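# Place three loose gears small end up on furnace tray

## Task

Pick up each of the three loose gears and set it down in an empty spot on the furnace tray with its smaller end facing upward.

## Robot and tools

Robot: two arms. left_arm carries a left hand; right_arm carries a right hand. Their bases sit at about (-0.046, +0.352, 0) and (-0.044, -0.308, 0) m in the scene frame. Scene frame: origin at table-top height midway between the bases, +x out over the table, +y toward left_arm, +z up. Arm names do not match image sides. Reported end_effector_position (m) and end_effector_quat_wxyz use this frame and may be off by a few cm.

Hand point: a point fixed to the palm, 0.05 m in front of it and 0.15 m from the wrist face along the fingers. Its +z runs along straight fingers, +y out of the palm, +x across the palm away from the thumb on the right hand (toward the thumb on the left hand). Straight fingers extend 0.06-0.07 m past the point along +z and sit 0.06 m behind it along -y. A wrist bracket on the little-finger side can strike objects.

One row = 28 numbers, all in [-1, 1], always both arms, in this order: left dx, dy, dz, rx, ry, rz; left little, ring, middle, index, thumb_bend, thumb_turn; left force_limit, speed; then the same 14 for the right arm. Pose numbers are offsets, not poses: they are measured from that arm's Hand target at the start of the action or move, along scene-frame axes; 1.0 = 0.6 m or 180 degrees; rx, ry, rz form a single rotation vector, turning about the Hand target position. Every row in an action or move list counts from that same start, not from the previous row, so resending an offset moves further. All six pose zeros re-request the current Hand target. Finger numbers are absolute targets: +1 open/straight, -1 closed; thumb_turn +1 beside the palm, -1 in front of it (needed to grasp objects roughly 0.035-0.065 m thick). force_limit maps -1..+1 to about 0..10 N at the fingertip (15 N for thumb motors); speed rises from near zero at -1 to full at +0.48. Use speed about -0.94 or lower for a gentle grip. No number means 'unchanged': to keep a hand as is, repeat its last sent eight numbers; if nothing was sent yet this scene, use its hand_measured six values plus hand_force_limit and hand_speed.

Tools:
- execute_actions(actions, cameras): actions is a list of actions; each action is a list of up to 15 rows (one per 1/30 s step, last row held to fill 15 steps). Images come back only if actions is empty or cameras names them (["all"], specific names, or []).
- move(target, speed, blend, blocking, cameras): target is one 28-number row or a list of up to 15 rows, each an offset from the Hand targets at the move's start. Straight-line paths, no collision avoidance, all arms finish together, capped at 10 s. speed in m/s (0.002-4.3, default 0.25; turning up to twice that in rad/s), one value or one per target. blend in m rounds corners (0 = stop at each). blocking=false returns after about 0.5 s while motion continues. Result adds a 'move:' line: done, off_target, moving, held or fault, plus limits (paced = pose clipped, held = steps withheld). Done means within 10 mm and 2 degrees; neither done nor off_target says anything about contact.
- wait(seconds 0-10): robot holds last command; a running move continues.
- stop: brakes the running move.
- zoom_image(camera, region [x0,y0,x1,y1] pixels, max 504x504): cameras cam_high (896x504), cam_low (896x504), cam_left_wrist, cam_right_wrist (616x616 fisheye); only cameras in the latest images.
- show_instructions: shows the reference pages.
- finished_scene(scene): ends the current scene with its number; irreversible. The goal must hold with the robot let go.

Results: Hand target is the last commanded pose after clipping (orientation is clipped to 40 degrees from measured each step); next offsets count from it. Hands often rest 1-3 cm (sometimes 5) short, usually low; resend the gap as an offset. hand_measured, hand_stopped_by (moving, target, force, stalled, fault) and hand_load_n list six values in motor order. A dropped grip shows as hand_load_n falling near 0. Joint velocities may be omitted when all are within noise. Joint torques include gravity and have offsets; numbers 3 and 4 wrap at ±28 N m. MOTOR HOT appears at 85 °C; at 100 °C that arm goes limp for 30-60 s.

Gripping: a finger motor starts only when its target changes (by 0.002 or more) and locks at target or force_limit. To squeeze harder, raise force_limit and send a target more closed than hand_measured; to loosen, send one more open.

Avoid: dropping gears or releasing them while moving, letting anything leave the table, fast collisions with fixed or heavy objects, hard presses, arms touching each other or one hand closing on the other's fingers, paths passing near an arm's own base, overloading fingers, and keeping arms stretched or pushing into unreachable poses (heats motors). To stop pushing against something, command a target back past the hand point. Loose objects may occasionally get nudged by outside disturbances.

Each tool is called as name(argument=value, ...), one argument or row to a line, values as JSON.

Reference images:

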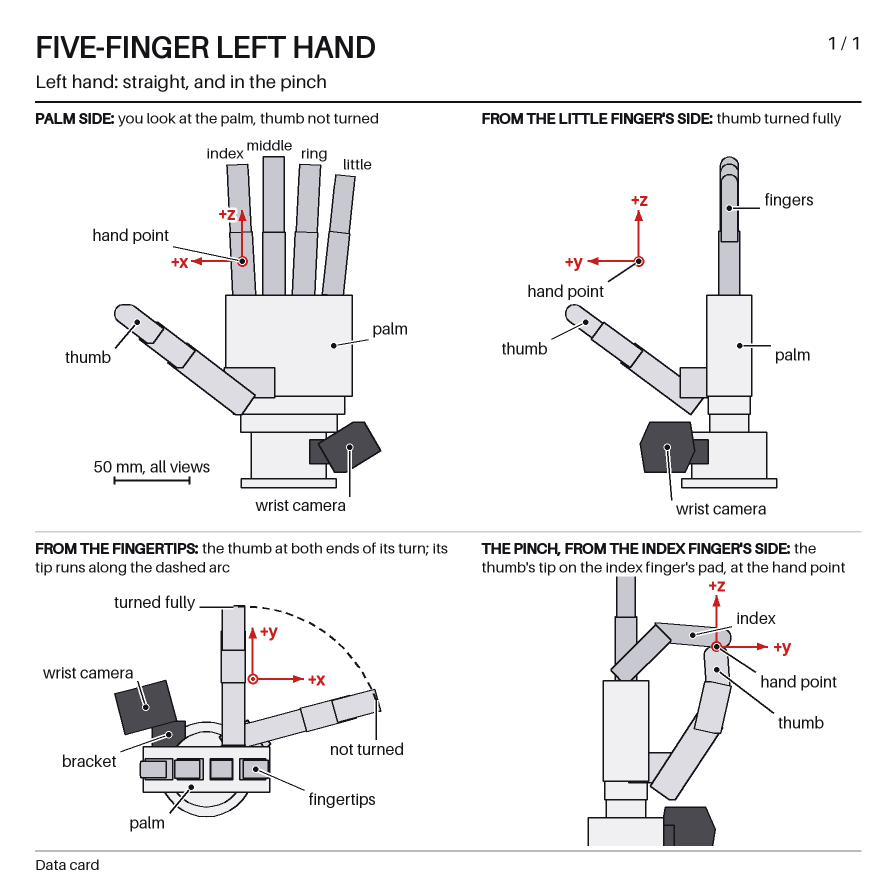

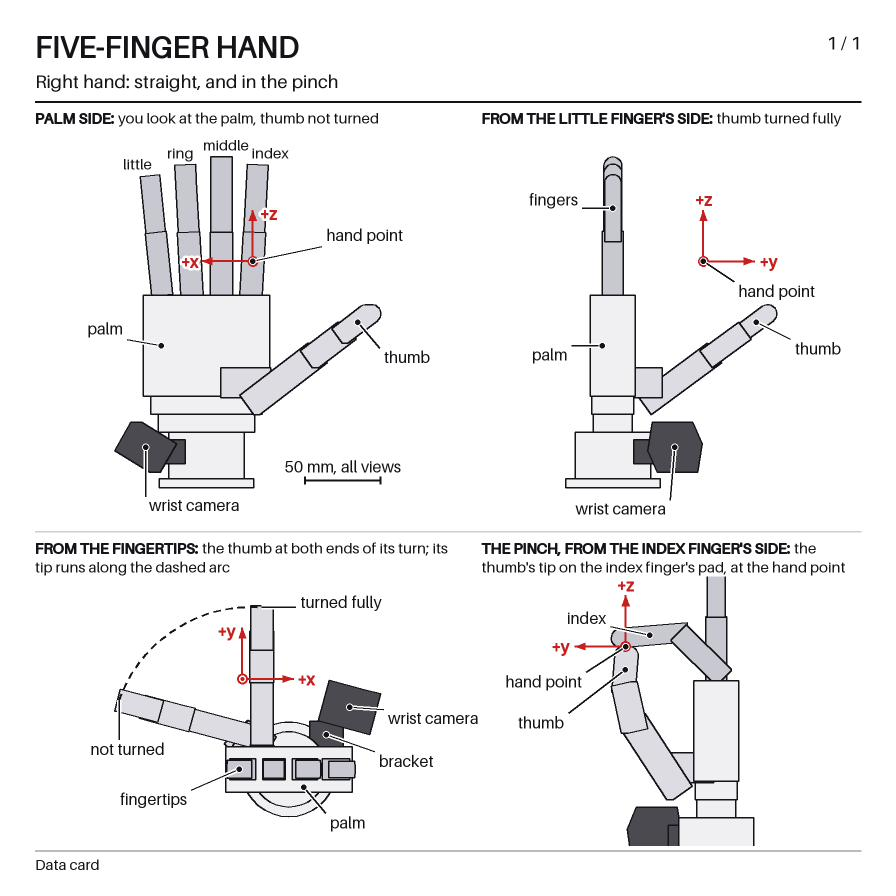

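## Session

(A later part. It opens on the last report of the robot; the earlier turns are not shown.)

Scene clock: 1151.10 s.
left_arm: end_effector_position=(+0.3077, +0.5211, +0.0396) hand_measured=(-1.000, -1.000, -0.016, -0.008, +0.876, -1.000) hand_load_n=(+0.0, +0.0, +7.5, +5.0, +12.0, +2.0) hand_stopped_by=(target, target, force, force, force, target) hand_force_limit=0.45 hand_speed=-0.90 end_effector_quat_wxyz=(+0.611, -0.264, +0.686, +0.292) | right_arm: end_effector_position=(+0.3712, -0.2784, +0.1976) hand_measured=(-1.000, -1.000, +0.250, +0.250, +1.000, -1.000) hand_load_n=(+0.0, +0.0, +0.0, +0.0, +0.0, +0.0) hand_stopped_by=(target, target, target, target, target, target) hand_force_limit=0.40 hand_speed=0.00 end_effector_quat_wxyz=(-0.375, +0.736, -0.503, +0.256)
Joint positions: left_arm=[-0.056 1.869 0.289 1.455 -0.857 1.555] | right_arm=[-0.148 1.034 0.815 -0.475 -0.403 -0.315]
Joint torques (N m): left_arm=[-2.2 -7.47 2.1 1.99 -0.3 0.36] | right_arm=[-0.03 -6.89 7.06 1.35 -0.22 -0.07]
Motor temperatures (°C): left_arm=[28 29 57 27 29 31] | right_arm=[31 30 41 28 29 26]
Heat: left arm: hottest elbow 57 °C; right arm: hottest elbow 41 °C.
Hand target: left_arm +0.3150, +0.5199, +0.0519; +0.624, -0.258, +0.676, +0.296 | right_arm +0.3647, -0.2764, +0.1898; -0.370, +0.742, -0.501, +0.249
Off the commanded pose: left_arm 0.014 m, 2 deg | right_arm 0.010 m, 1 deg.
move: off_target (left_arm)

move(
  target=[0,0,-0.012,0,0,0,-1,-1,-0.35,-0.35,0.3,-1,0.45,-0.9, 0,0,0,0,0,0,-1,-1,0.25,0.25,1,-1,0.4,0],
  speed=0.06,
)

move(
  target=[0,0,-0.005,0,0,0,-1,-1,-0.35,-0.35,0.3,-1,0.45,-0.9, 0,0,0,0,0,0,-1,-1,0.25,0.25,1,-1,0.4,0],
  speed=0.06,
  cameras=["cam_left_wrist","cam_low"],
)

zoom_image(
  camera="cam_left_wrist",
  region=[200, 220, 420, 440],
)

zoom_image(
  camera="cam_low",
  region=[470, 200, 540, 270],
)

Scene clock: 1161.20 s.
left_arm: end_effector_position=(+0.3068, +0.5212, +0.0358) hand_measured=(-1.000, -1.000, -0.016, -0.008, +0.876, -1.000) hand_load_n=(+0.0, +0.0, +7.0, +5.0, +12.0, +2.5) hand_stopped_by=(target, target, force, force, force, target) hand_force_limit=0.45 hand_speed=-0.90 end_effector_quat_wxyz=(+0.614, -0.265, +0.684, +0.291) | right_arm: end_effector_position=(+0.3712, -0.2784, +0.1976) hand_measured=(-1.000, -1.000, +0.250, +0.250, +1.000, -1.000) hand_load_n=(+0.0, +0.0, +0.0, +0.0, +0.0, +0.0) hand_stopped_by=(target, target, target, target, target, target) hand_force_limit=0.40 hand_speed=0.00 end_effector_quat_wxyz=(-0.375, +0.736, -0.503, +0.256)
Joint positions: left_arm=[-0.056 1.896 0.289 1.489 -0.857 1.555] | right_arm=[-0.148 1.034 0.815 -0.475 -0.403 -0.315]
Joint torques (N m): left_arm=[-2.2 -6.77 2.22 1.98 -0.27 0.36] | right_arm=[-0.03 -6.89 7.06 1.35 -0.22 -0.07]
Motor temperatures (°C): left_arm=[28 29 56 27 29 31] | right_arm=[31 30 41 28 29 26]
Heat: left arm: hottest elbow 56 °C; right arm: hottest elbow 41 °C.
Hand target: left_arm +0.3150, +0.5199, +0.0448; +0.624, -0.258, +0.676, +0.296 | right_arm +0.3647, -0.2764, +0.1898; -0.370, +0.742, -0.501, +0.249
Off the commanded pose: left_arm 0.012 m, 2 deg | right_arm 0.010 m, 1 deg.
move: off_target (left_arm)

Scene clock: 1161.93 s.
left_arm: end_effector_position=(+0.3061, +0.5212, +0.0331) hand_measured=(-1.000, -1.000, -0.016, -0.008, +0.876, -1.000) hand_load_n=(-0.5, +0.0, +7.0, +5.0, +11.5, +2.5) hand_stopped_by=(target, target, force, force, force, target) hand_force_limit=0.45 hand_speed=-0.90 end_effector_quat_wxyz=(+0.613, -0.265, +0.684, +0.291) | right_arm: end_effector_position=(+0.3712, -0.2784, +0.1976) hand_measured=(-1.000, -1.000, +0.250, +0.250, +1.000, -1.000) hand_load_n=(+0.0, +0.0, +0.0, +0.0, +0.0, +0.0) hand_stopped_by=(target, target, target, target, target, target) hand_force_limit=0.40 hand_speed=0.00 end_effector_quat_wxyz=(-0.375, +0.736, -0.503, +0.256)
Joint positions: left_arm=[-0.056 1.912 0.289 1.504 -0.857 1.555] | right_arm=[-0.148 1.034 0.815 -0.475 -0.403 -0.315]
Joint torques (N m): left_arm=[-2.14 -6.77 2.25 1.92 -0.27 0.36] | right_arm=[-0.03 -6.89 7.06 1.35 -0.22 -0.07]
Motor temperatures (°C): left_arm=[28 29 56 27 29 31] | right_arm=[31 30 41 28 29 26]
Heat: left arm: hottest elbow 56 °C; right arm: hottest elbow 41 °C.
Hand target: left_arm +0.3150, +0.5199, +0.0417; +0.624, -0.258, +0.676, +0.296 | right_arm +0.3647, -0.2764, +0.1898; -0.370, +0.742, -0.501, +0.249
Off the commanded pose: left_arm 0.012 m, 2 deg | right_arm 0.010 m, 1 deg.
move: off_target (left_arm)
camera_calibration:
cam_left_wrist: T_world_to_cam=[[0.692796, -0.657395, -0.296423, 0.141065], [-0.573418, -0.252933, -0.779241, 0.329514], [0.437294, 0.709829, -0.552193, -0.366357], [0, 0, 0, 1]] pos_world=[0.251426, 0.436131, 0.0962857]
Images, in order (width x height): cam_low 896x504, cam_left_wrist 616x616.

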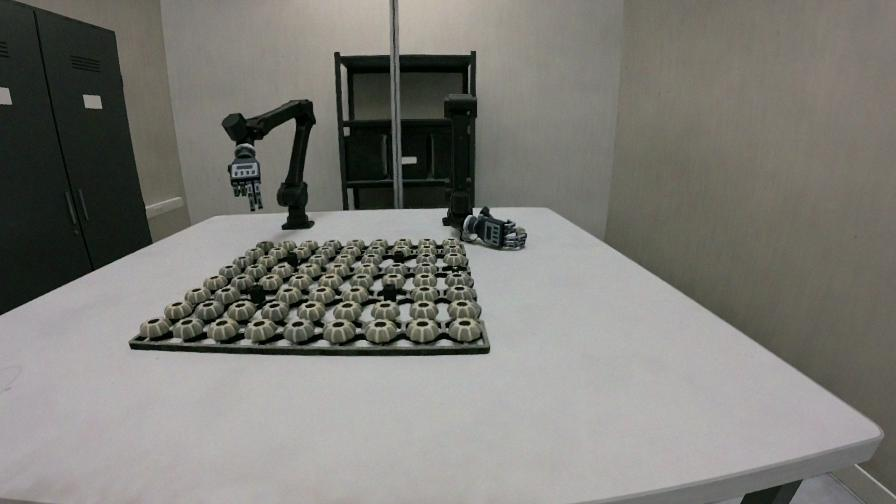

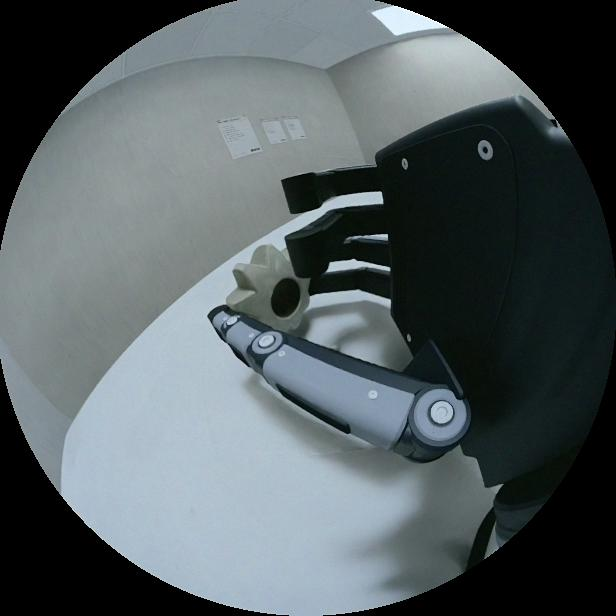

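Scaled by 2.291 from the camera's 616x616 image, which has a finer 880x880 frame.

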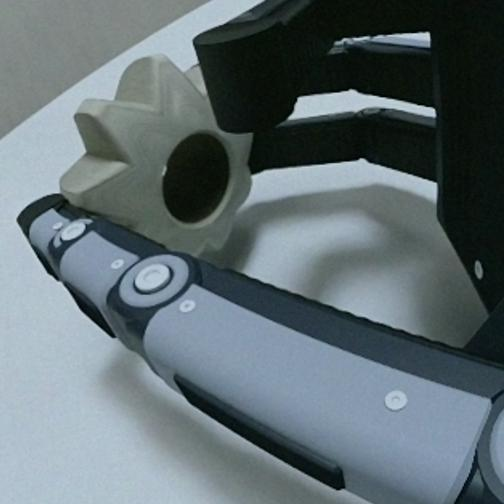

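Scaled by 7.200.

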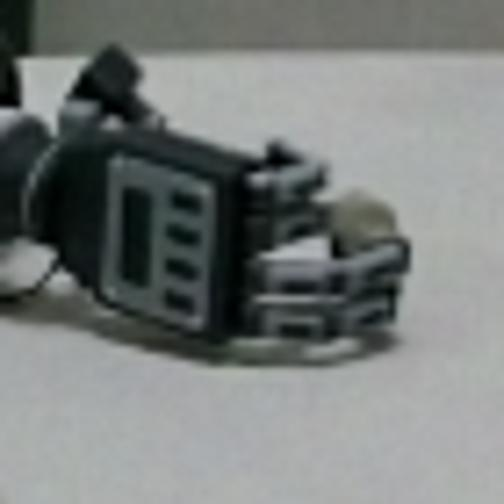

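move(
  target=[0,0,-0.005,0,0,0,-1,-1,-0.35,-0.35,0.3,-1,0.45,-0.9, 0,0,0,0,0,0,-1,-1,0.25,0.25,1,-1,0.4,0],
  speed=0.06,
)

move(
  target=[0,0,-0.005,0,0,0,-1,-1,-0.35,-0.35,0.3,-1,0.45,-0.9, 0,0,0,0,0,0,-1,-1,0.25,0.25,1,-1,0.4,0],
  speed=0.06,
)

Scene clock: 1165.77 s.
left_arm: end_effector_position=(+0.3052, +0.5212, +0.0300) hand_measured=(-1.000, -1.000, -0.016, -0.008, +0.876, -1.000) hand_load_n=(+0.0, +0.0, +7.5, +5.0, +12.0, +2.5) hand_stopped_by=(target, target, force, force, force, target) hand_force_limit=0.45 hand_speed=-0.90 end_effector_quat_wxyz=(+0.613, -0.265, +0.685, +0.292) | right_arm: end_effector_position=(+0.3712, -0.2784, +0.1976) hand_measured=(-1.000, -1.000, +0.250, +0.250, +1.000, -1.000) hand_load_n=(+0.0, +0.0, +0.0, +0.0, +0.0, +0.0) hand_stopped_by=(target, target, target, target, target, target) hand_force_limit=0.40 hand_speed=0.00 end_effector_quat_wxyz=(-0.375, +0.736, -0.503, +0.256)
Joint positions: left_arm=[-0.056 1.928 0.289 1.518 -0.857 1.555] | right_arm=[-0.148 1.034 0.815 -0.475 -0.403 -0.315]
Joint torques (N m): left_arm=[-2.14 -6.83 2.28 2 -0.28 0.36] | right_arm=[-0.03 -6.95 7.06 1.35 -0.22 -0.07]
Motor temperatures (°C): left_arm=[28 29 56 27 29 31] | right_arm=[31 30 41 28 29 26]
Heat: left arm: hottest elbow 56 °C; right arm: hottest elbow 41 °C.
Hand target: left_arm +0.3150, +0.5199, +0.0388; +0.624, -0.258, +0.676, +0.296 | right_arm +0.3647, -0.2764, +0.1898; -0.370, +0.742, -0.501, +0.249
Off the commanded pose: left_arm 0.013 m, 2 deg | right_arm 0.010 m, 1 deg.
move: off_target (left_arm)

Scene clock: 1166.50 s.
left_arm: end_effector_position=(+0.3073, +0.5212, +0.0278) hand_measured=(-1.000, -1.000, -0.016, -0.008, +0.876, -1.000) hand_load_n=(+0.0, +0.0, +7.5, +5.0, +11.5, +2.5) hand_stopped_by=(target, target, force, force, force, target) hand_force_limit=0.45 hand_speed=-0.90 end_effector_quat_wxyz=(+0.615, -0.266, +0.683, +0.291) | right_arm: end_effector_position=(+0.3712, -0.2784, +0.1976) hand_measured=(-1.000, -1.000, +0.250, +0.250, +1.000, -1.000) hand_load_n=(+0.0, +0.0, +0.0, +0.0, +0.0, +0.0) hand_stopped_by=(target, target, target, target, target, target) hand_force_limit=0.40 hand_speed=0.00 end_effector_quat_wxyz=(-0.375, +0.736, -0.503, +0.256)
Joint positions: left_arm=[-0.056 1.944 0.297 1.533 -0.858 1.555] | right_arm=[-0.148 1.034 0.815 -0.475 -0.403 -0.315]
Joint torques (N m): left_arm=[-2.2 -6.95 1.84 1.96 -0.25 0.36] | right_arm=[-0.03 -6.95 7.06 1.36 -0.22 -0.07]
Motor temperatures (°C): left_arm=[28 29 56 27 29 31] | right_arm=[31 30 41 28 29 26]
Heat: left arm: hottest elbow 56 °C; right arm: hottest elbow 41 °C.
Hand target: left_arm +0.3150, +0.5199, +0.0358; +0.624, -0.258, +0.676, +0.296 | right_arm +0.3647, -0.2764, +0.1898; -0.370, +0.742, -0.501, +0.249
Off the commanded pose: left_arm 0.011 m, 2 deg | right_arm 0.010 m, 1 deg.
move: off_target (left_arm)

move(
  target=[0,0,-0.003,0,0,0,-1,-1,-0.35,-0.35,0.3,-1,0.45,-0.9, 0,0,0,0,0,0,-1,-1,0.25,0.25,1,-1,0.4,0],
  speed=0.06,
  cameras=["cam_left_wrist","cam_low"],
)

zoom_image(
  camera="cam_left_wrist",
  region=[200, 220, 420, 440],
)

zoom_image(
  camera="cam_low",
  region=[470, 200, 540, 270],
)

Scene clock: 1174.97 s.
left_arm: end_effector_position=(+0.3067, +0.5212, +0.0260) hand_measured=(-1.000, -1.000, -0.016, -0.008, +0.876, -1.000) hand_load_n=(+0.0, +0.0, +7.0, +5.0, +11.5, +2.0) hand_stopped_by=(target, target, force, force, force, target) hand_force_limit=0.45 hand_speed=-0.90 end_effector_quat_wxyz=(+0.614, -0.265, +0.684, +0.291) | right_arm: end_effector_position=(+0.3712, -0.2784, +0.1976) hand_measured=(-1.000, -1.000, +0.250, +0.250, +1.000, -1.000) hand_load_n=(+0.0, +0.0, +0.0, +0.0, +0.0, +0.0) hand_stopped_by=(target, target, target, target, target, target) hand_force_limit=0.40 hand_speed=0.00 end_effector_quat_wxyz=(-0.375, +0.736, -0.503, +0.256)
Joint positions: left_arm=[-0.056 1.954 0.297 1.541 -0.858 1.555] | right_arm=[-0.148 1.034 0.815 -0.475 -0.403 -0.315]
Joint torques (N m): left_arm=[-2.14 -6.95 1.85 2.03 -0.25 0.36] | right_arm=[-0.03 -6.95 7.06 1.35 -0.22 -0.07]
Motor temperatures (°C): left_arm=[27 29 55 27 29 31] | right_arm=[31 30 41 28 29 26]
Heat: left arm: hottest elbow 55 °C; right arm: hottest elbow 41 °C.
Hand target: left_arm +0.3150, +0.5199, +0.0340; +0.624, -0.258, +0.676, +0.296 | right_arm +0.3647, -0.2764, +0.1898; -0.370, +0.742, -0.501, +0.249
Off the commanded pose: left_arm 0.012 m, 2 deg | right_arm 0.010 m, 1 deg.
move: off_target (left_arm)
camera_calibration:
cam_left_wrist: T_world_to_cam=[[0.693761, -0.657112, -0.294786, 0.138071], [-0.571518, -0.253238, -0.780537, 0.323955], [0.43825, 0.709982, -0.551238, -0.370945], [0, 0, 0, 1]] pos_world=[0.251924, 0.43613, 0.0890815]
Images, in order (width x height): cam_low 896x504, cam_left_wrist 616x616.

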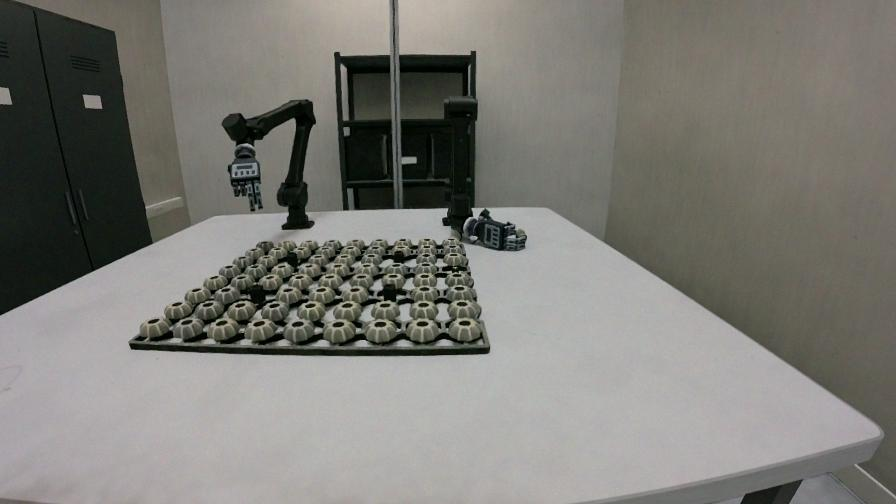

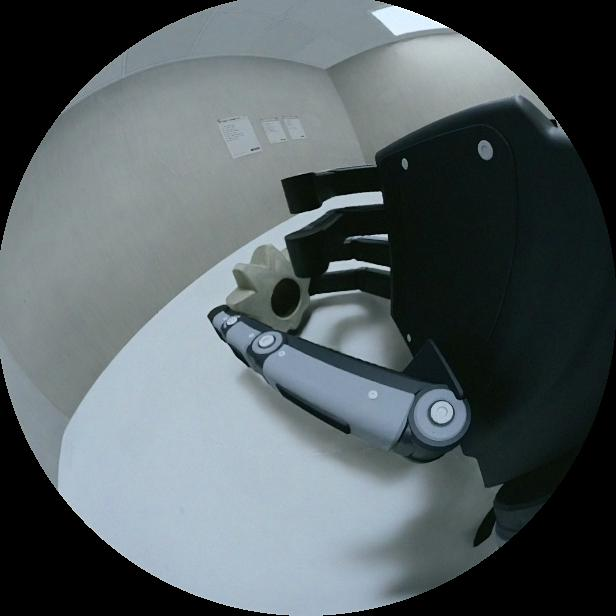

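Scaled by 2.291 from the camera's 616x616 image, which has a finer 880x880 frame.

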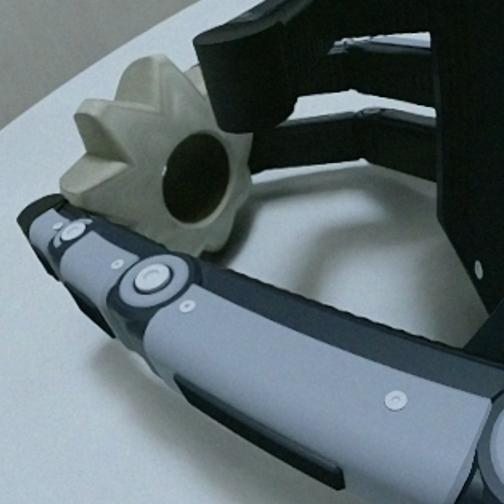

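Scaled by 7.200.

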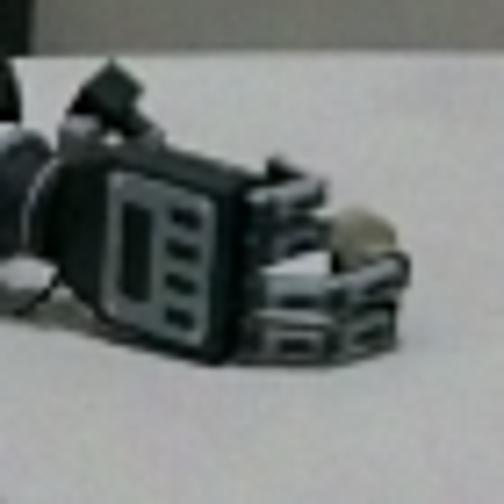

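move(
  target=[0,0,-0.004,0,0,0,-1,-1,-0.35,-0.35,0.3,-1,0.45,-0.9, 0,0,0,0,0,0,-1,-1,0.25,0.25,1,-1,0.4,0],
  speed=0.06,
)

move(
  target=[0,0,-0.004,0,0,0,-1,-1,-0.35,-0.35,0.3,-1,0.45,-0.9, 0,0,0,0,0,0,-1,-1,0.25,0.25,1,-1,0.4,0],
  speed=0.06,
)

Scene clock: 1179.13 s.
left_arm: end_effector_position=(+0.3079, +0.5213, +0.0254) hand_measured=(-1.000, -1.000, -0.016, -0.008, +0.876, -1.000) hand_load_n=(+0.0, +0.0, +7.0, +4.5, +11.5, +2.0) hand_stopped_by=(target, target, force, force, force, target) hand_force_limit=0.45 hand_speed=-0.90 end_effector_quat_wxyz=(+0.616, -0.265, +0.682, +0.292) | right_arm: end_effector_position=(+0.3712, -0.2784, +0.1976) hand_measured=(-1.000, -1.000, +0.250, +0.250, +1.000, -1.000) hand_load_n=(+0.0, +0.0, +0.0, +0.0, +0.0, +0.0) hand_stopped_by=(target, target, target, target, target, target) hand_force_limit=0.40 hand_speed=0.00 end_effector_quat_wxyz=(-0.375, +0.736, -0.503, +0.256)
Joint positions: left_arm=[-0.056 1.965 0.301 1.555 -0.858 1.561] | right_arm=[-0.148 1.034 0.815 -0.475 -0.403 -0.315]
Joint torques (N m): left_arm=[-2.2 -6.83 1.65 1.92 -0.22 0.31] | right_arm=[-0.03 -6.95 7.08 1.36 -0.22 -0.07]
Heat: left arm: hottest elbow 54 °C; right arm: hottest elbow 41 °C.
Hand target: left_arm +0.3149, +0.5199, +0.0315; +0.624, -0.258, +0.676, +0.296 | right_arm +0.3647, -0.2764, +0.1898; -0.370, +0.742, -0.501, +0.249
Off the commanded pose: left_arm 0.010 m, 2 deg | right_arm 0.010 m, 1 deg.
move: done

Scene clock: 1179.83 s.
left_arm: end_effector_position=(+0.3082, +0.5215, +0.0252) hand_measured=(-1.000, -1.000, -0.016, -0.008, +0.876, -1.000) hand_load_n=(+0.0, +0.0, +7.0, +4.5, +11.5, +1.0) hand_stopped_by=(target, target, force, force, force, target) hand_force_limit=0.45 hand_speed=-0.90 end_effector_quat_wxyz=(+0.616, -0.264, +0.682, +0.293) | right_arm: end_effector_position=(+0.3712, -0.2784, +0.1976) hand_measured=(-1.000, -1.000, +0.250, +0.250, +1.000, -1.000) hand_load_n=(+0.0, +0.0, +0.0, +0.0, +0.0, +0.0) hand_stopped_by=(target, target, target, target, target, target) hand_force_limit=0.40 hand_speed=0.00 end_effector_quat_wxyz=(-0.375, +0.736, -0.503, +0.256)
Joint positions: left_arm=[-0.056 1.969 0.303 1.56 -0.859 1.565] | right_arm=[-0.148 1.034 0.815 -0.475 -0.403 -0.315]
Joint torques (N m): left_arm=[-2.08 -6.59 1.65 1.81 -0.19 0.24] | right_arm=[-0.03 -6.89 7.06 1.36 -0.22 -0.07]
Heat: left arm: hottest elbow 54 °C; right arm: hottest elbow 41 °C.
Hand target: left_arm +0.3149, +0.5199, +0.0292; +0.624, -0.258, +0.676, +0.296 | right_arm +0.3647, -0.2764, +0.1898; -0.370, +0.742, -0.501, +0.249
Off the commanded pose: left_arm 0.008 m, 1 deg | right_arm 0.010 m, 1 deg.
joint sent to its limit (left arm) — joint 4 (wrist pitch), upper limit. The joint targets still meet the commanded pose.
move: done

move(
  target=[0,0,0,0,0,0,-1,-1,0.25,0.25,0.3,-1,0.45,-0.8, 0,0,0,0,0,0,-1,-1,0.25,0.25,1,-1,0.4,0],
  speed=0.06,
  cameras=["cam_left_wrist","cam_low"],
)

zoom_image(
  camera="cam_left_wrist",
  region=[200, 220, 420, 440],
)

zoom_image(
  camera="cam_low",
  region=[470, 200, 540, 270],
)

Scene clock: 1185.63 s.
left_arm: end_effector_position=(+0.3102, +0.5217, +0.0274) hand_measured=(-1.000, -1.000, +0.250, +0.250, +0.874, -1.000) hand_load_n=(+0.0, +0.0, +0.0, +0.0, +0.0, +0.5) hand_stopped_by=(target, target, target, target, force, target) hand_force_limit=0.45 hand_speed=-0.80 end_effector_quat_wxyz=(+0.617, -0.262, +0.680, +0.296) | right_arm: end_effector_position=(+0.3712, -0.2784, +0.1976) hand_measured=(-1.000, -1.000, +0.250, +0.250, +1.000, -1.000) hand_load_n=(+0.0, +0.0, +0.0, +0.0, +0.0, +0.0) hand_stopped_by=(target, target, target, target, target, target) hand_force_limit=0.40 hand_speed=0.00 end_effector_quat_wxyz=(-0.375, +0.736, -0.503, +0.256)
Joint positions: left_arm=[-0.056 1.969 0.308 1.566 -0.86 1.577] | right_arm=[-0.148 1.034 0.815 -0.475 -0.403 -0.315]
Joint torques (N m): left_arm=[-2.14 -6.65 1.29 1.59 -0.11 0.13] | right_arm=[-0.03 -6.95 7.08 1.36 -0.22 -0.07]
Heat: left arm: hottest elbow 54 °C; right arm: hottest elbow 41 °C.
Hand target: left_arm +0.3149, +0.5199, +0.0291; +0.624, -0.258, +0.676, +0.296 | right_arm +0.3647, -0.2764, +0.1898; -0.370, +0.742, -0.501, +0.249
Off the commanded pose: left_arm 0.005 m, 1 deg | right_arm 0.010 m, 1 deg.
joint sent to its limit (left arm) — joint 4 (wrist pitch), upper limit. The joint targets still meet the commanded pose.
move: done
camera_calibration:
cam_left_wrist: T_world_to_cam=[[0.695922, -0.65216, -0.300631, 0.133316], [-0.567521, -0.242953, -0.786698, 0.320764], [0.440014, 0.718095, -0.539191, -0.377165], [0, 0, 0, 1]] pos_world=[0.255221, 0.435715, 0.089059]
Images, in order (width x height): cam_low 896x504, cam_left_wrist 616x616.

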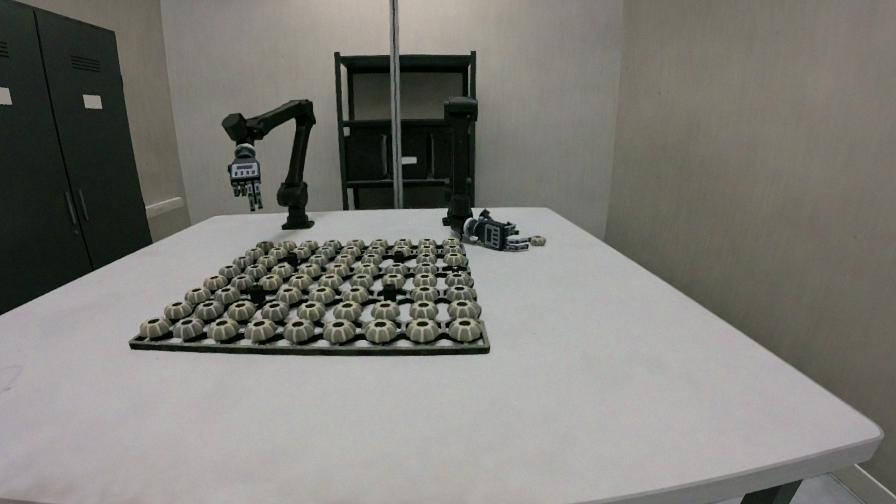

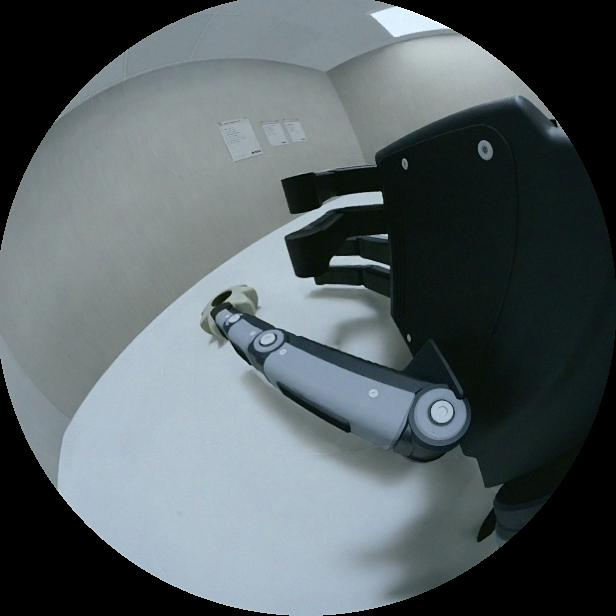

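Scaled by 2.291 from the camera's 616x616 image, which has a finer 880x880 frame.

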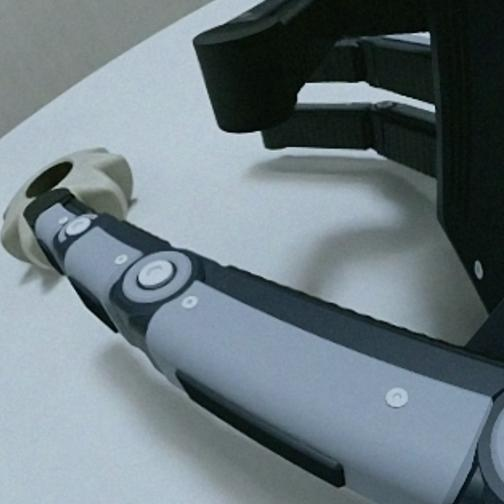

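Scaled by 7.200.

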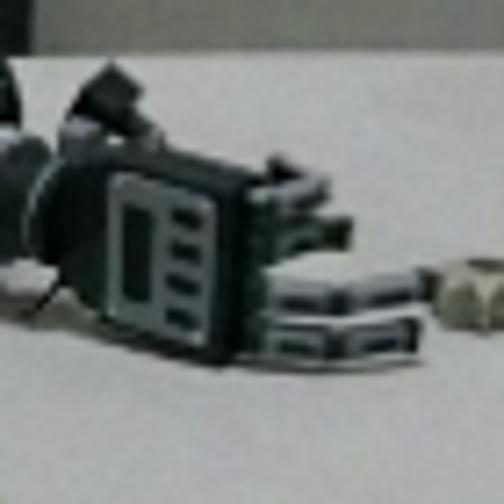

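move(
  target=[
    [0.01,-0.09,0.02,0,0,0,-1,-1,0.25,0.25,0.3,-1,0.45,-0.8, 0,0,0,0,0,0,-1,-1,0.25,0.25,1,-1,0.4,0],
    [0.01,-0.07,0.1,0,0,0,-1,-1,0.25,0.25,0.3,-1,0.45,-0.8, 0,0,0,0,0,0,-1,-1,0.25,0.25,1,-1,0.4,0],
    [-0.01,0.05,0.18,-0.5445,-0.2036,0.0983,-1,-1,0.25,0.25,1,-1,0.45,0, 0,0,0,0,0,0,-1,-1,0.25,0.25,1,-1,0.4,0],
  ],
  speed=[0.1,0.2,0.25],
  blend=[0.01,0.02,0],
  cameras=["cam_left_wrist","cam_low","cam_high"],
)

Scene clock: 1238.87 s.
left_arm: end_effector_position=(+0.2916, +0.5350, +0.1109) hand_measured=(-1.000, -1.000, +0.250, +0.250, +1.000, -1.000) hand_load_n=(+0.0, +0.0, +0.0, +0.0, -0.5, +0.0) hand_stopped_by=(target, target, target, target, target, target) hand_force_limit=0.45 hand_speed=0.00 end_effector_quat_wxyz=(-0.315, +0.794, -0.425, +0.299) | right_arm: end_effector_position=(+0.3712, -0.2784, +0.1976) hand_measured=(-1.000, -1.000, +0.250, +0.250, +1.000, -1.000) hand_load_n=(+0.0, +0.0, +0.0, +0.0, +0.0, +0.0) hand_stopped_by=(target, target, target, target, target, target) hand_force_limit=0.40 hand_speed=0.00 end_effector_quat_wxyz=(-0.375, +0.736, -0.503, +0.256)
Joint positions: left_arm=[0.727 1.024 0.563 -0.254 0.321 -0.001] | right_arm=[-0.148 1.034 0.815 -0.475 -0.403 -0.315]
Joint torques (N m): left_arm=[-1.49 -2.84 12.88 0.68 0.3 -0.19] | right_arm=[-0.03 -6.89 7.06 1.36 -0.22 -0.07]
Heat: left arm: hottest elbow 52 °C; right arm: hottest elbow 41 °C.
Hand target: left_arm +0.3088, +0.5499, +0.1371; -0.332, +0.787, -0.418, +0.309 | right_arm +0.3647, -0.2764, +0.1898; -0.370, +0.742, -0.501, +0.249
Off the commanded pose: left_arm 0.035 m, 2 deg | right_arm 0.010 m, 1 deg.
move: off_target (left_arm); target 3's new numbers were sent with left_arm's hand 0.035 m and 2 deg from that target
camera_calibration:
cam_left_wrist: T_world_to_cam=[[0.592693, 0.241164, 0.768475, -0.386401], [-0.0864804, -0.929549, 0.358412, 0.479177], [0.800772, -0.278886, -0.530082, 0.093675], [0, 0, 0, 1]] pos_world=[0.195444, 0.56473, 0.174853]
Images, in order (width x height): cam_high 896x504, cam_low 896x504, cam_left_wrist 616x616.

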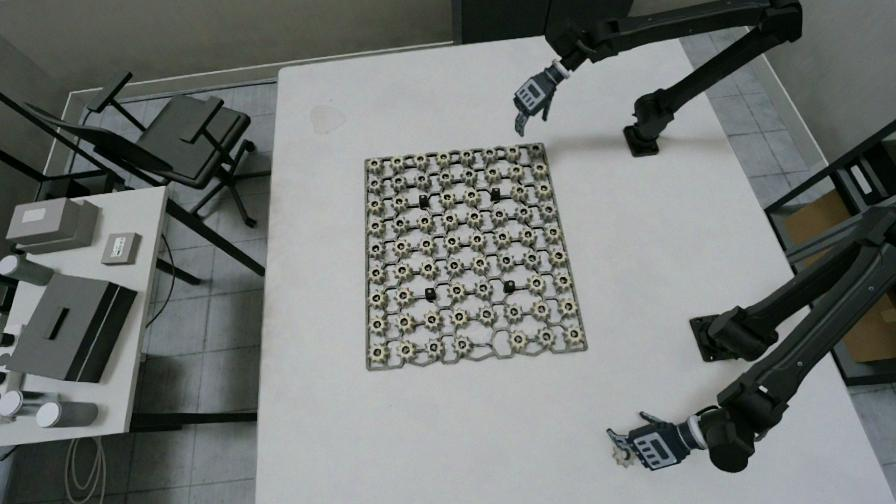

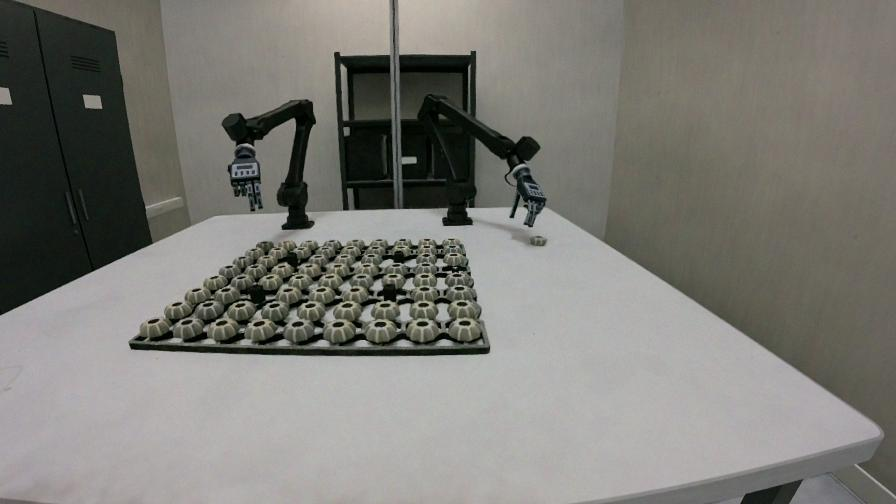

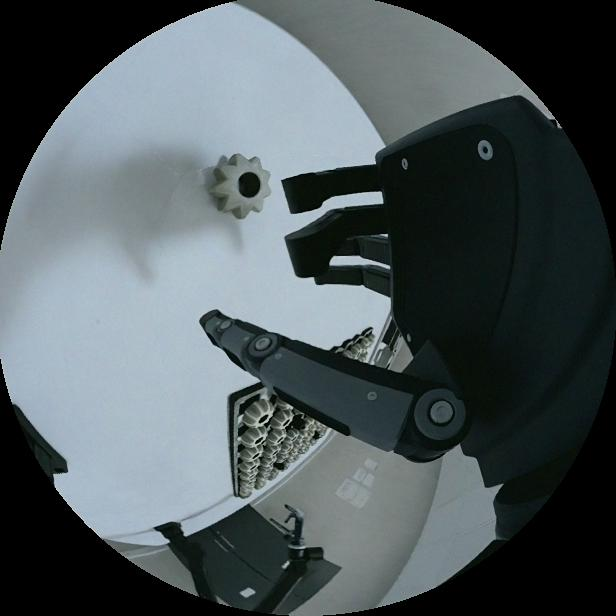

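zoom_image(
  camera="cam_left_wrist",
  region=[190, 130, 290, 230],
)

Scaled by 5.040 from the camera's 616x616 image, which has a finer 880x880 frame.

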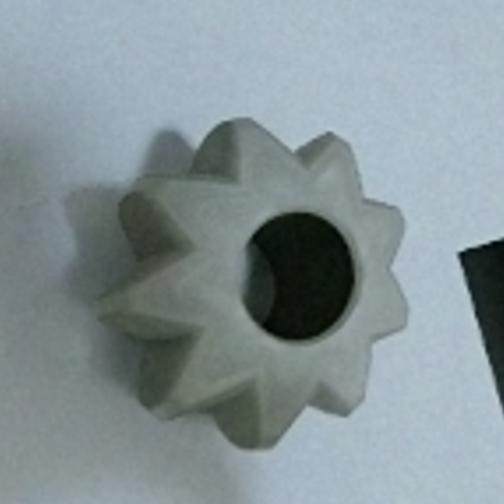

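move(
  target=[
    [-0.0172,0.1043,-0.05,0,0,0.0889,-1,-1,0.25,0.25,1,-1,0.45,0, 0,0,0,0,0,0,-1,-1,0.25,0.25,1,-1,0.4,0],
    [-0.0172,0.1043,-0.1085,0,0,0.0889,-1,-1,0.25,0.25,1,-1,0.45,0, 0,0,0,0,0,0,-1,-1,0.25,0.25,1,-1,0.4,0],
  ],
  speed=0.15,
  cameras=["cam_left_wrist"],
)

zoom_image(
  camera="cam_left_wrist",
  region=[180, 180, 330, 330],
)

Scene clock: 1259.83 s.
left_arm: end_effector_position=(+0.2970, +0.6083, +0.0699) hand_measured=(-1.000, -1.000, +0.250, +0.250, +1.000, -1.000) hand_load_n=(+0.0, +0.0, +0.0, +0.0, +0.0, +0.0) hand_stopped_by=(target, target, target, target, target, target) hand_force_limit=0.45 hand_speed=0.00 end_effector_quat_wxyz=(-0.366, +0.838, -0.313, +0.256) | right_arm: end_effector_position=(+0.3712, -0.2784, +0.1976) hand_measured=(-1.000, -1.000, +0.250, +0.250, +1.000, -1.000) hand_load_n=(+0.0, +0.0, +0.0, +0.0, +0.0, +0.0) hand_stopped_by=(target, target, target, target, target, target) hand_force_limit=0.40 hand_speed=0.00 end_effector_quat_wxyz=(-0.375, +0.736, -0.503, +0.256)
Joint positions: left_arm=[0.795 1.207 0.539 0.013 0.16 -0.131] | right_arm=[-0.148 1.034 0.815 -0.475 -0.403 -0.315]
Joint torques (N m): left_arm=[-1.32 -4.72 7.42 1.57 0.01 -0.19] | right_arm=[-0.03 -6.89 7.06 1.35 -0.22 -0.07]
Motor temperatures (°C): left_arm=[27 29 57 27 29 31] | right_arm=[31 30 41 28 29 26]
Heat: left arm: hottest elbow 57 °C; right arm: hottest elbow 41 °C.
Hand target: left_arm +0.2987, +0.6124, +0.0721; -0.371, +0.838, -0.305, +0.260 | right_arm +0.3647, -0.2764, +0.1898; -0.370, +0.742, -0.501, +0.249
Off the commanded pose: left_arm 0.005 m, 1 deg | right_arm 0.010 m, 1 deg.
move: done
camera_calibration:
cam_left_wrist: T_world_to_cam=[[0.4938, 0.372007, 0.785985, -0.427254], [0.161814, -0.927395, 0.337275, 0.488791], [0.854387, -0.0393628, -0.518144, -0.0744169], [0, 0, 0, 1]] pos_world=[0.195466, 0.609315, 0.1324]
Images, in order (width x height): cam_left_wrist 616x616.

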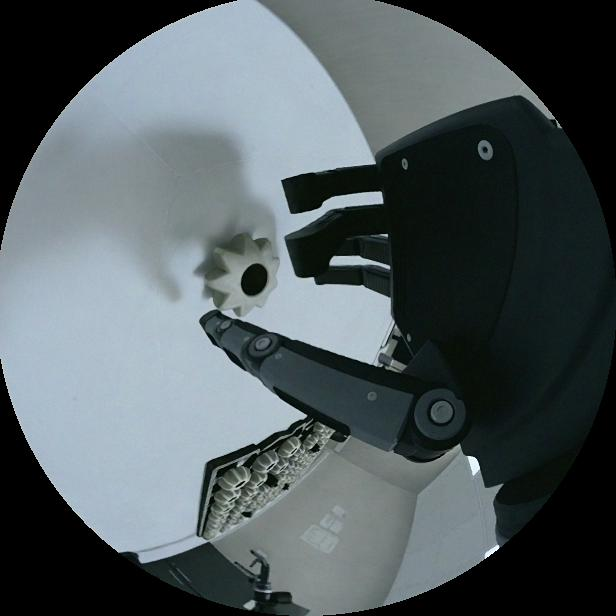

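Scaled by 3.360 from the camera's 616x616 image, which has a finer 880x880 frame.

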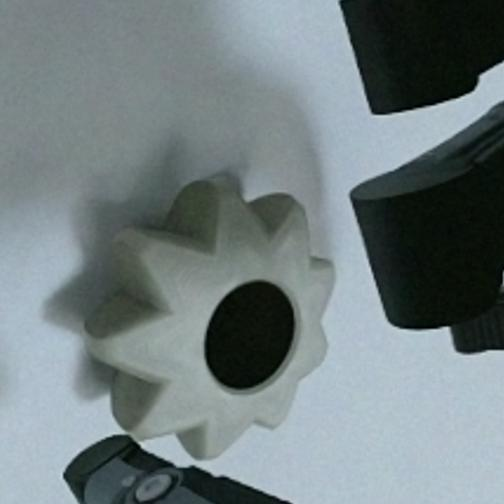

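move(
  target=[-0.001,0.0055,-0.05,0,0,0,-1,-1,0.25,0.25,1,-1,0.45,0, 0,0,0,0,0,0,-1,-1,0.25,0.25,1,-1,0.4,0],
  speed=0.08,
  cameras=["cam_left_wrist"],
)

zoom_image(
  camera="cam_left_wrist",
  region=[190, 200, 340, 350],
)

Scene clock: 1265.47 s.
left_arm: end_effector_position=(+0.2983, +0.6126, +0.0431) hand_measured=(-1.000, -1.000, +0.250, +0.250, +1.000, -1.000) hand_load_n=(+0.0, +0.0, +0.0, +0.0, +0.0, +0.0) hand_stopped_by=(target, target, target, target, target, target) hand_force_limit=0.45 hand_speed=0.00 end_effector_quat_wxyz=(-0.369, +0.837, -0.311, +0.257) | right_arm: end_effector_position=(+0.3712, -0.2784, +0.1976) hand_measured=(-1.000, -1.000, +0.250, +0.250, +1.000, -1.000) hand_load_n=(+0.0, +0.0, +0.0, +0.0, +0.0, +0.0) hand_stopped_by=(target, target, target, target, target, target) hand_force_limit=0.40 hand_speed=0.00 end_effector_quat_wxyz=(-0.375, +0.736, -0.503, +0.256)
Joint positions: left_arm=[0.801 1.289 0.507 0.134 0.163 -0.131] | right_arm=[-0.148 1.034 0.815 -0.475 -0.403 -0.315]
Joint torques (N m): left_arm=[-1.2 -4.84 6.6 1.58 0.2 -0.14] | right_arm=[-0.03 -6.95 7.06 1.35 -0.22 -0.07]
Motor temperatures (°C): left_arm=[27 29 58 27 29 30] | right_arm=[31 30 41 28 29 26]
Heat: left arm: hottest elbow 58 °C; right arm: hottest elbow 41 °C.
Hand target: left_arm +0.2981, +0.6157, +0.0421; -0.371, +0.838, -0.305, +0.260 | right_arm +0.3647, -0.2764, +0.1898; -0.370, +0.742, -0.501, +0.249
Off the commanded pose: left_arm 0.003 m, 1 deg | right_arm 0.010 m, 1 deg.
move: done
camera_calibration:
cam_left_wrist: T_world_to_cam=[[0.487828, 0.371159, 0.790104, -0.406222], [0.163648, -0.927944, 0.334871, 0.501669], [0.857463, -0.0340607, -0.513417, -0.0936442], [0, 0, 0, 1]] pos_world=[0.196366, 0.613104, 0.104885]
Images, in order (width x height): cam_left_wrist 616x616.

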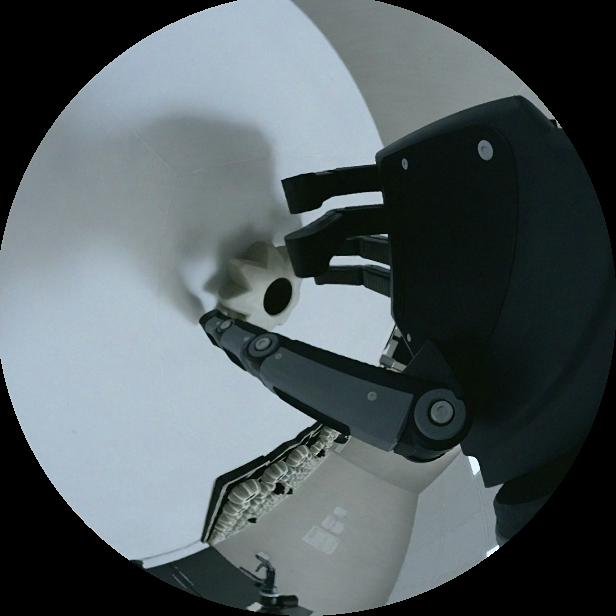

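Scaled by 3.360 from the camera's 616x616 image, which has a finer 880x880 frame.

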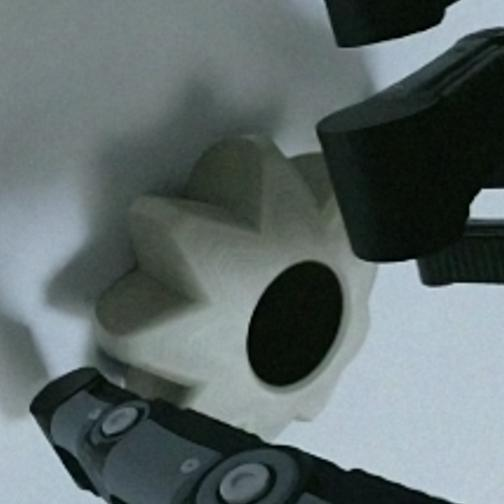

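move(
  target=[-0.007,-0.001,-0.004,0,0,0,-1,-1,0.25,0.25,1,-1,0.45,0, 0,0,0,0,0,0,-1,-1,0.25,0.25,1,-1,0.4,0],
  speed=0.05,
  cameras=["cam_left_wrist"],
)

zoom_image(
  camera="cam_left_wrist",
  region=[190, 200, 340, 350],
)

Scene clock: 1275.00 s.
left_arm: end_effector_position=(+0.2962, +0.6134, +0.0423) hand_measured=(-1.000, -1.000, +0.250, +0.250, +1.000, -1.000) hand_load_n=(+0.0, +0.0, +0.0, +0.0, +0.0, +0.0) hand_stopped_by=(target, target, target, target, target, target) hand_force_limit=0.45 hand_speed=0.00 end_effector_quat_wxyz=(-0.370, +0.837, -0.309, +0.259) | right_arm: end_effector_position=(+0.3712, -0.2784, +0.1976) hand_measured=(-1.000, -1.000, +0.250, +0.250, +1.000, -1.000) hand_load_n=(+0.0, +0.0, +0.0, +0.0, +0.0, +0.0) hand_stopped_by=(target, target, target, target, target, target) hand_force_limit=0.40 hand_speed=0.00 end_effector_quat_wxyz=(-0.375, +0.736, -0.503, +0.256)
Joint positions: left_arm=[0.809 1.289 0.501 0.145 0.17 -0.131] | right_arm=[-0.148 1.034 0.815 -0.475 -0.403 -0.315]
Joint torques (N m): left_arm=[-1.08 -5.01 6.23 1.51 0.18 -0.09] | right_arm=[-0.03 -6.89 7.06 1.35 -0.22 -0.07]
Motor temperatures (°C): left_arm=[27 29 57 27 29 30] | right_arm=[31 30 41 28 29 26]
Heat: left arm: hottest elbow 57 °C; right arm: hottest elbow 41 °C.
Hand target: left_arm +0.2939, +0.6152, +0.0398; -0.371, +0.838, -0.305, +0.260 | right_arm +0.3647, -0.2764, +0.1898; -0.370, +0.742, -0.501, +0.249
Off the commanded pose: left_arm 0.004 m, 1 deg | right_arm 0.010 m, 1 deg.
move: done
camera_calibration:
cam_left_wrist: T_world_to_cam=[[0.482423, 0.372433, 0.792819, -0.404122], [0.163783, -0.927498, 0.33604, 0.502683], [0.86049, -0.0322632, -0.508445, -0.0944089], [0, 0, 0, 1]] pos_world=[0.193865, 0.6137, 0.103473]
Images, in order (width x height): cam_left_wrist 616x616.

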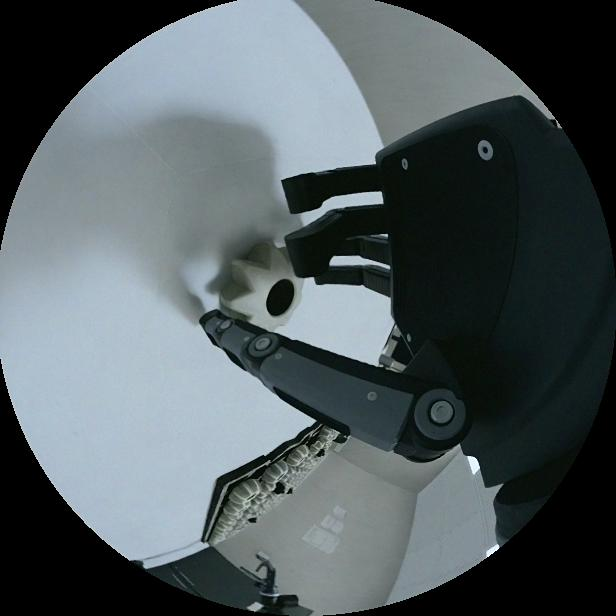

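Scaled by 3.360 from the camera's 616x616 image, which has a finer 880x880 frame.

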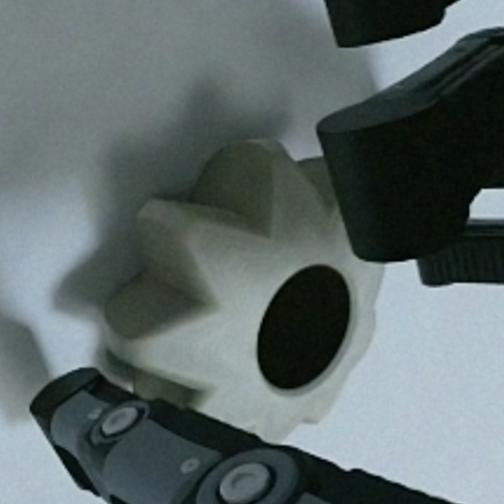

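move(
  target=[
    [0.0,0.0,-0.003,0,0,0,-1,-1,-0.35,-0.35,0.3,-1,0.45,-0.9, 0,0,0,0,0,0,-1,-1,0.25,0.25,1,-1,0.4,0],
  ],
  speed=0.05,
  cameras=["cam_left_wrist"],
)

zoom_image(
  camera="cam_left_wrist",
  region=[190, 200, 340, 350],
)

Scene clock: 1281.03 s.
left_arm: end_effector_position=(+0.2950, +0.6126, +0.0406) hand_measured=(-1.000, -1.000, -0.016, -0.026, +0.872, -1.000) hand_load_n=(+0.0, +0.0, +6.0, +7.5, +13.0, +0.0) hand_stopped_by=(target, target, force, force, force, target) hand_force_limit=0.45 hand_speed=-0.90 end_effector_quat_wxyz=(-0.370, +0.837, -0.309, +0.259) | right_arm: end_effector_position=(+0.3712, -0.2784, +0.1976) hand_measured=(-1.000, -1.000, +0.250, +0.250, +1.000, -1.000) hand_load_n=(+0.0, +0.0, +0.0, +0.0, +0.0, +0.0) hand_stopped_by=(target, target, target, target, target, target) hand_force_limit=0.40 hand_speed=0.00 end_effector_quat_wxyz=(-0.375, +0.736, -0.503, +0.256)
Joint positions: left_arm=[0.81 1.289 0.495 0.151 0.17 -0.131] | right_arm=[-0.148 1.034 0.815 -0.475 -0.403 -0.315]
Joint torques (N m): left_arm=[-1.2 -4.54 6.46 1.55 0.18 -0.1] | right_arm=[-0.03 -6.95 7.06 1.35 -0.22 -0.07]
Motor temperatures (°C): left_arm=[27 29 57 27 29 30] | right_arm=[31 30 41 28 29 26]
Heat: left arm: hottest elbow 57 °C; right arm: hottest elbow 41 °C.
Hand target: left_arm +0.2938, +0.6152, +0.0378; -0.371, +0.838, -0.305, +0.260 | right_arm +0.3647, -0.2764, +0.1898; -0.370, +0.742, -0.501, +0.249
Off the commanded pose: left_arm 0.004 m, 1 deg | right_arm 0.010 m, 1 deg.
move: done
camera_calibration:
cam_left_wrist: T_world_to_cam=[[0.482172, 0.37279, 0.792804, -0.402071], [0.164444, -0.927375, 0.336055, 0.502284], [0.860505, -0.0316643, -0.508457, -0.0945911], [0, 0, 0, 1]] pos_world=[0.192666, 0.612698, 0.101873]
Images, in order (width x height): cam_left_wrist 616x616.

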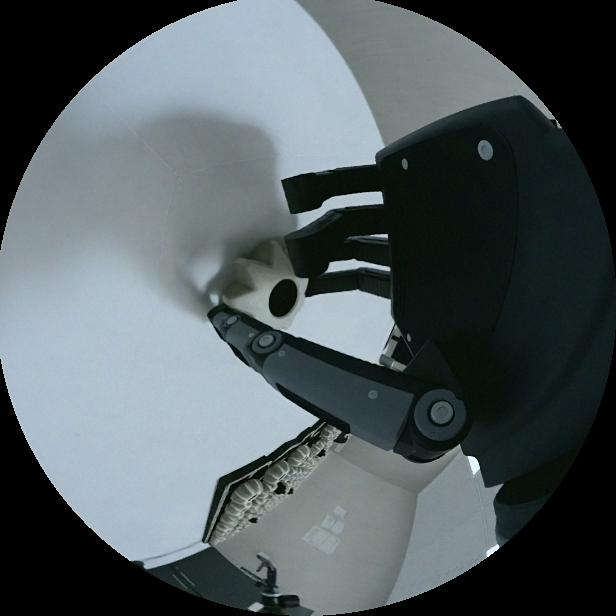

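Scaled by 3.360 from the camera's 616x616 image, which has a finer 880x880 frame.

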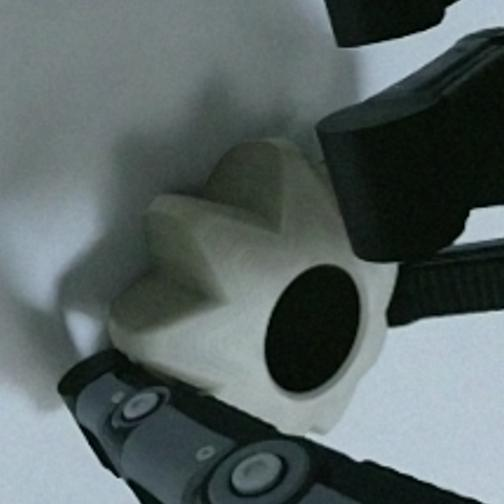

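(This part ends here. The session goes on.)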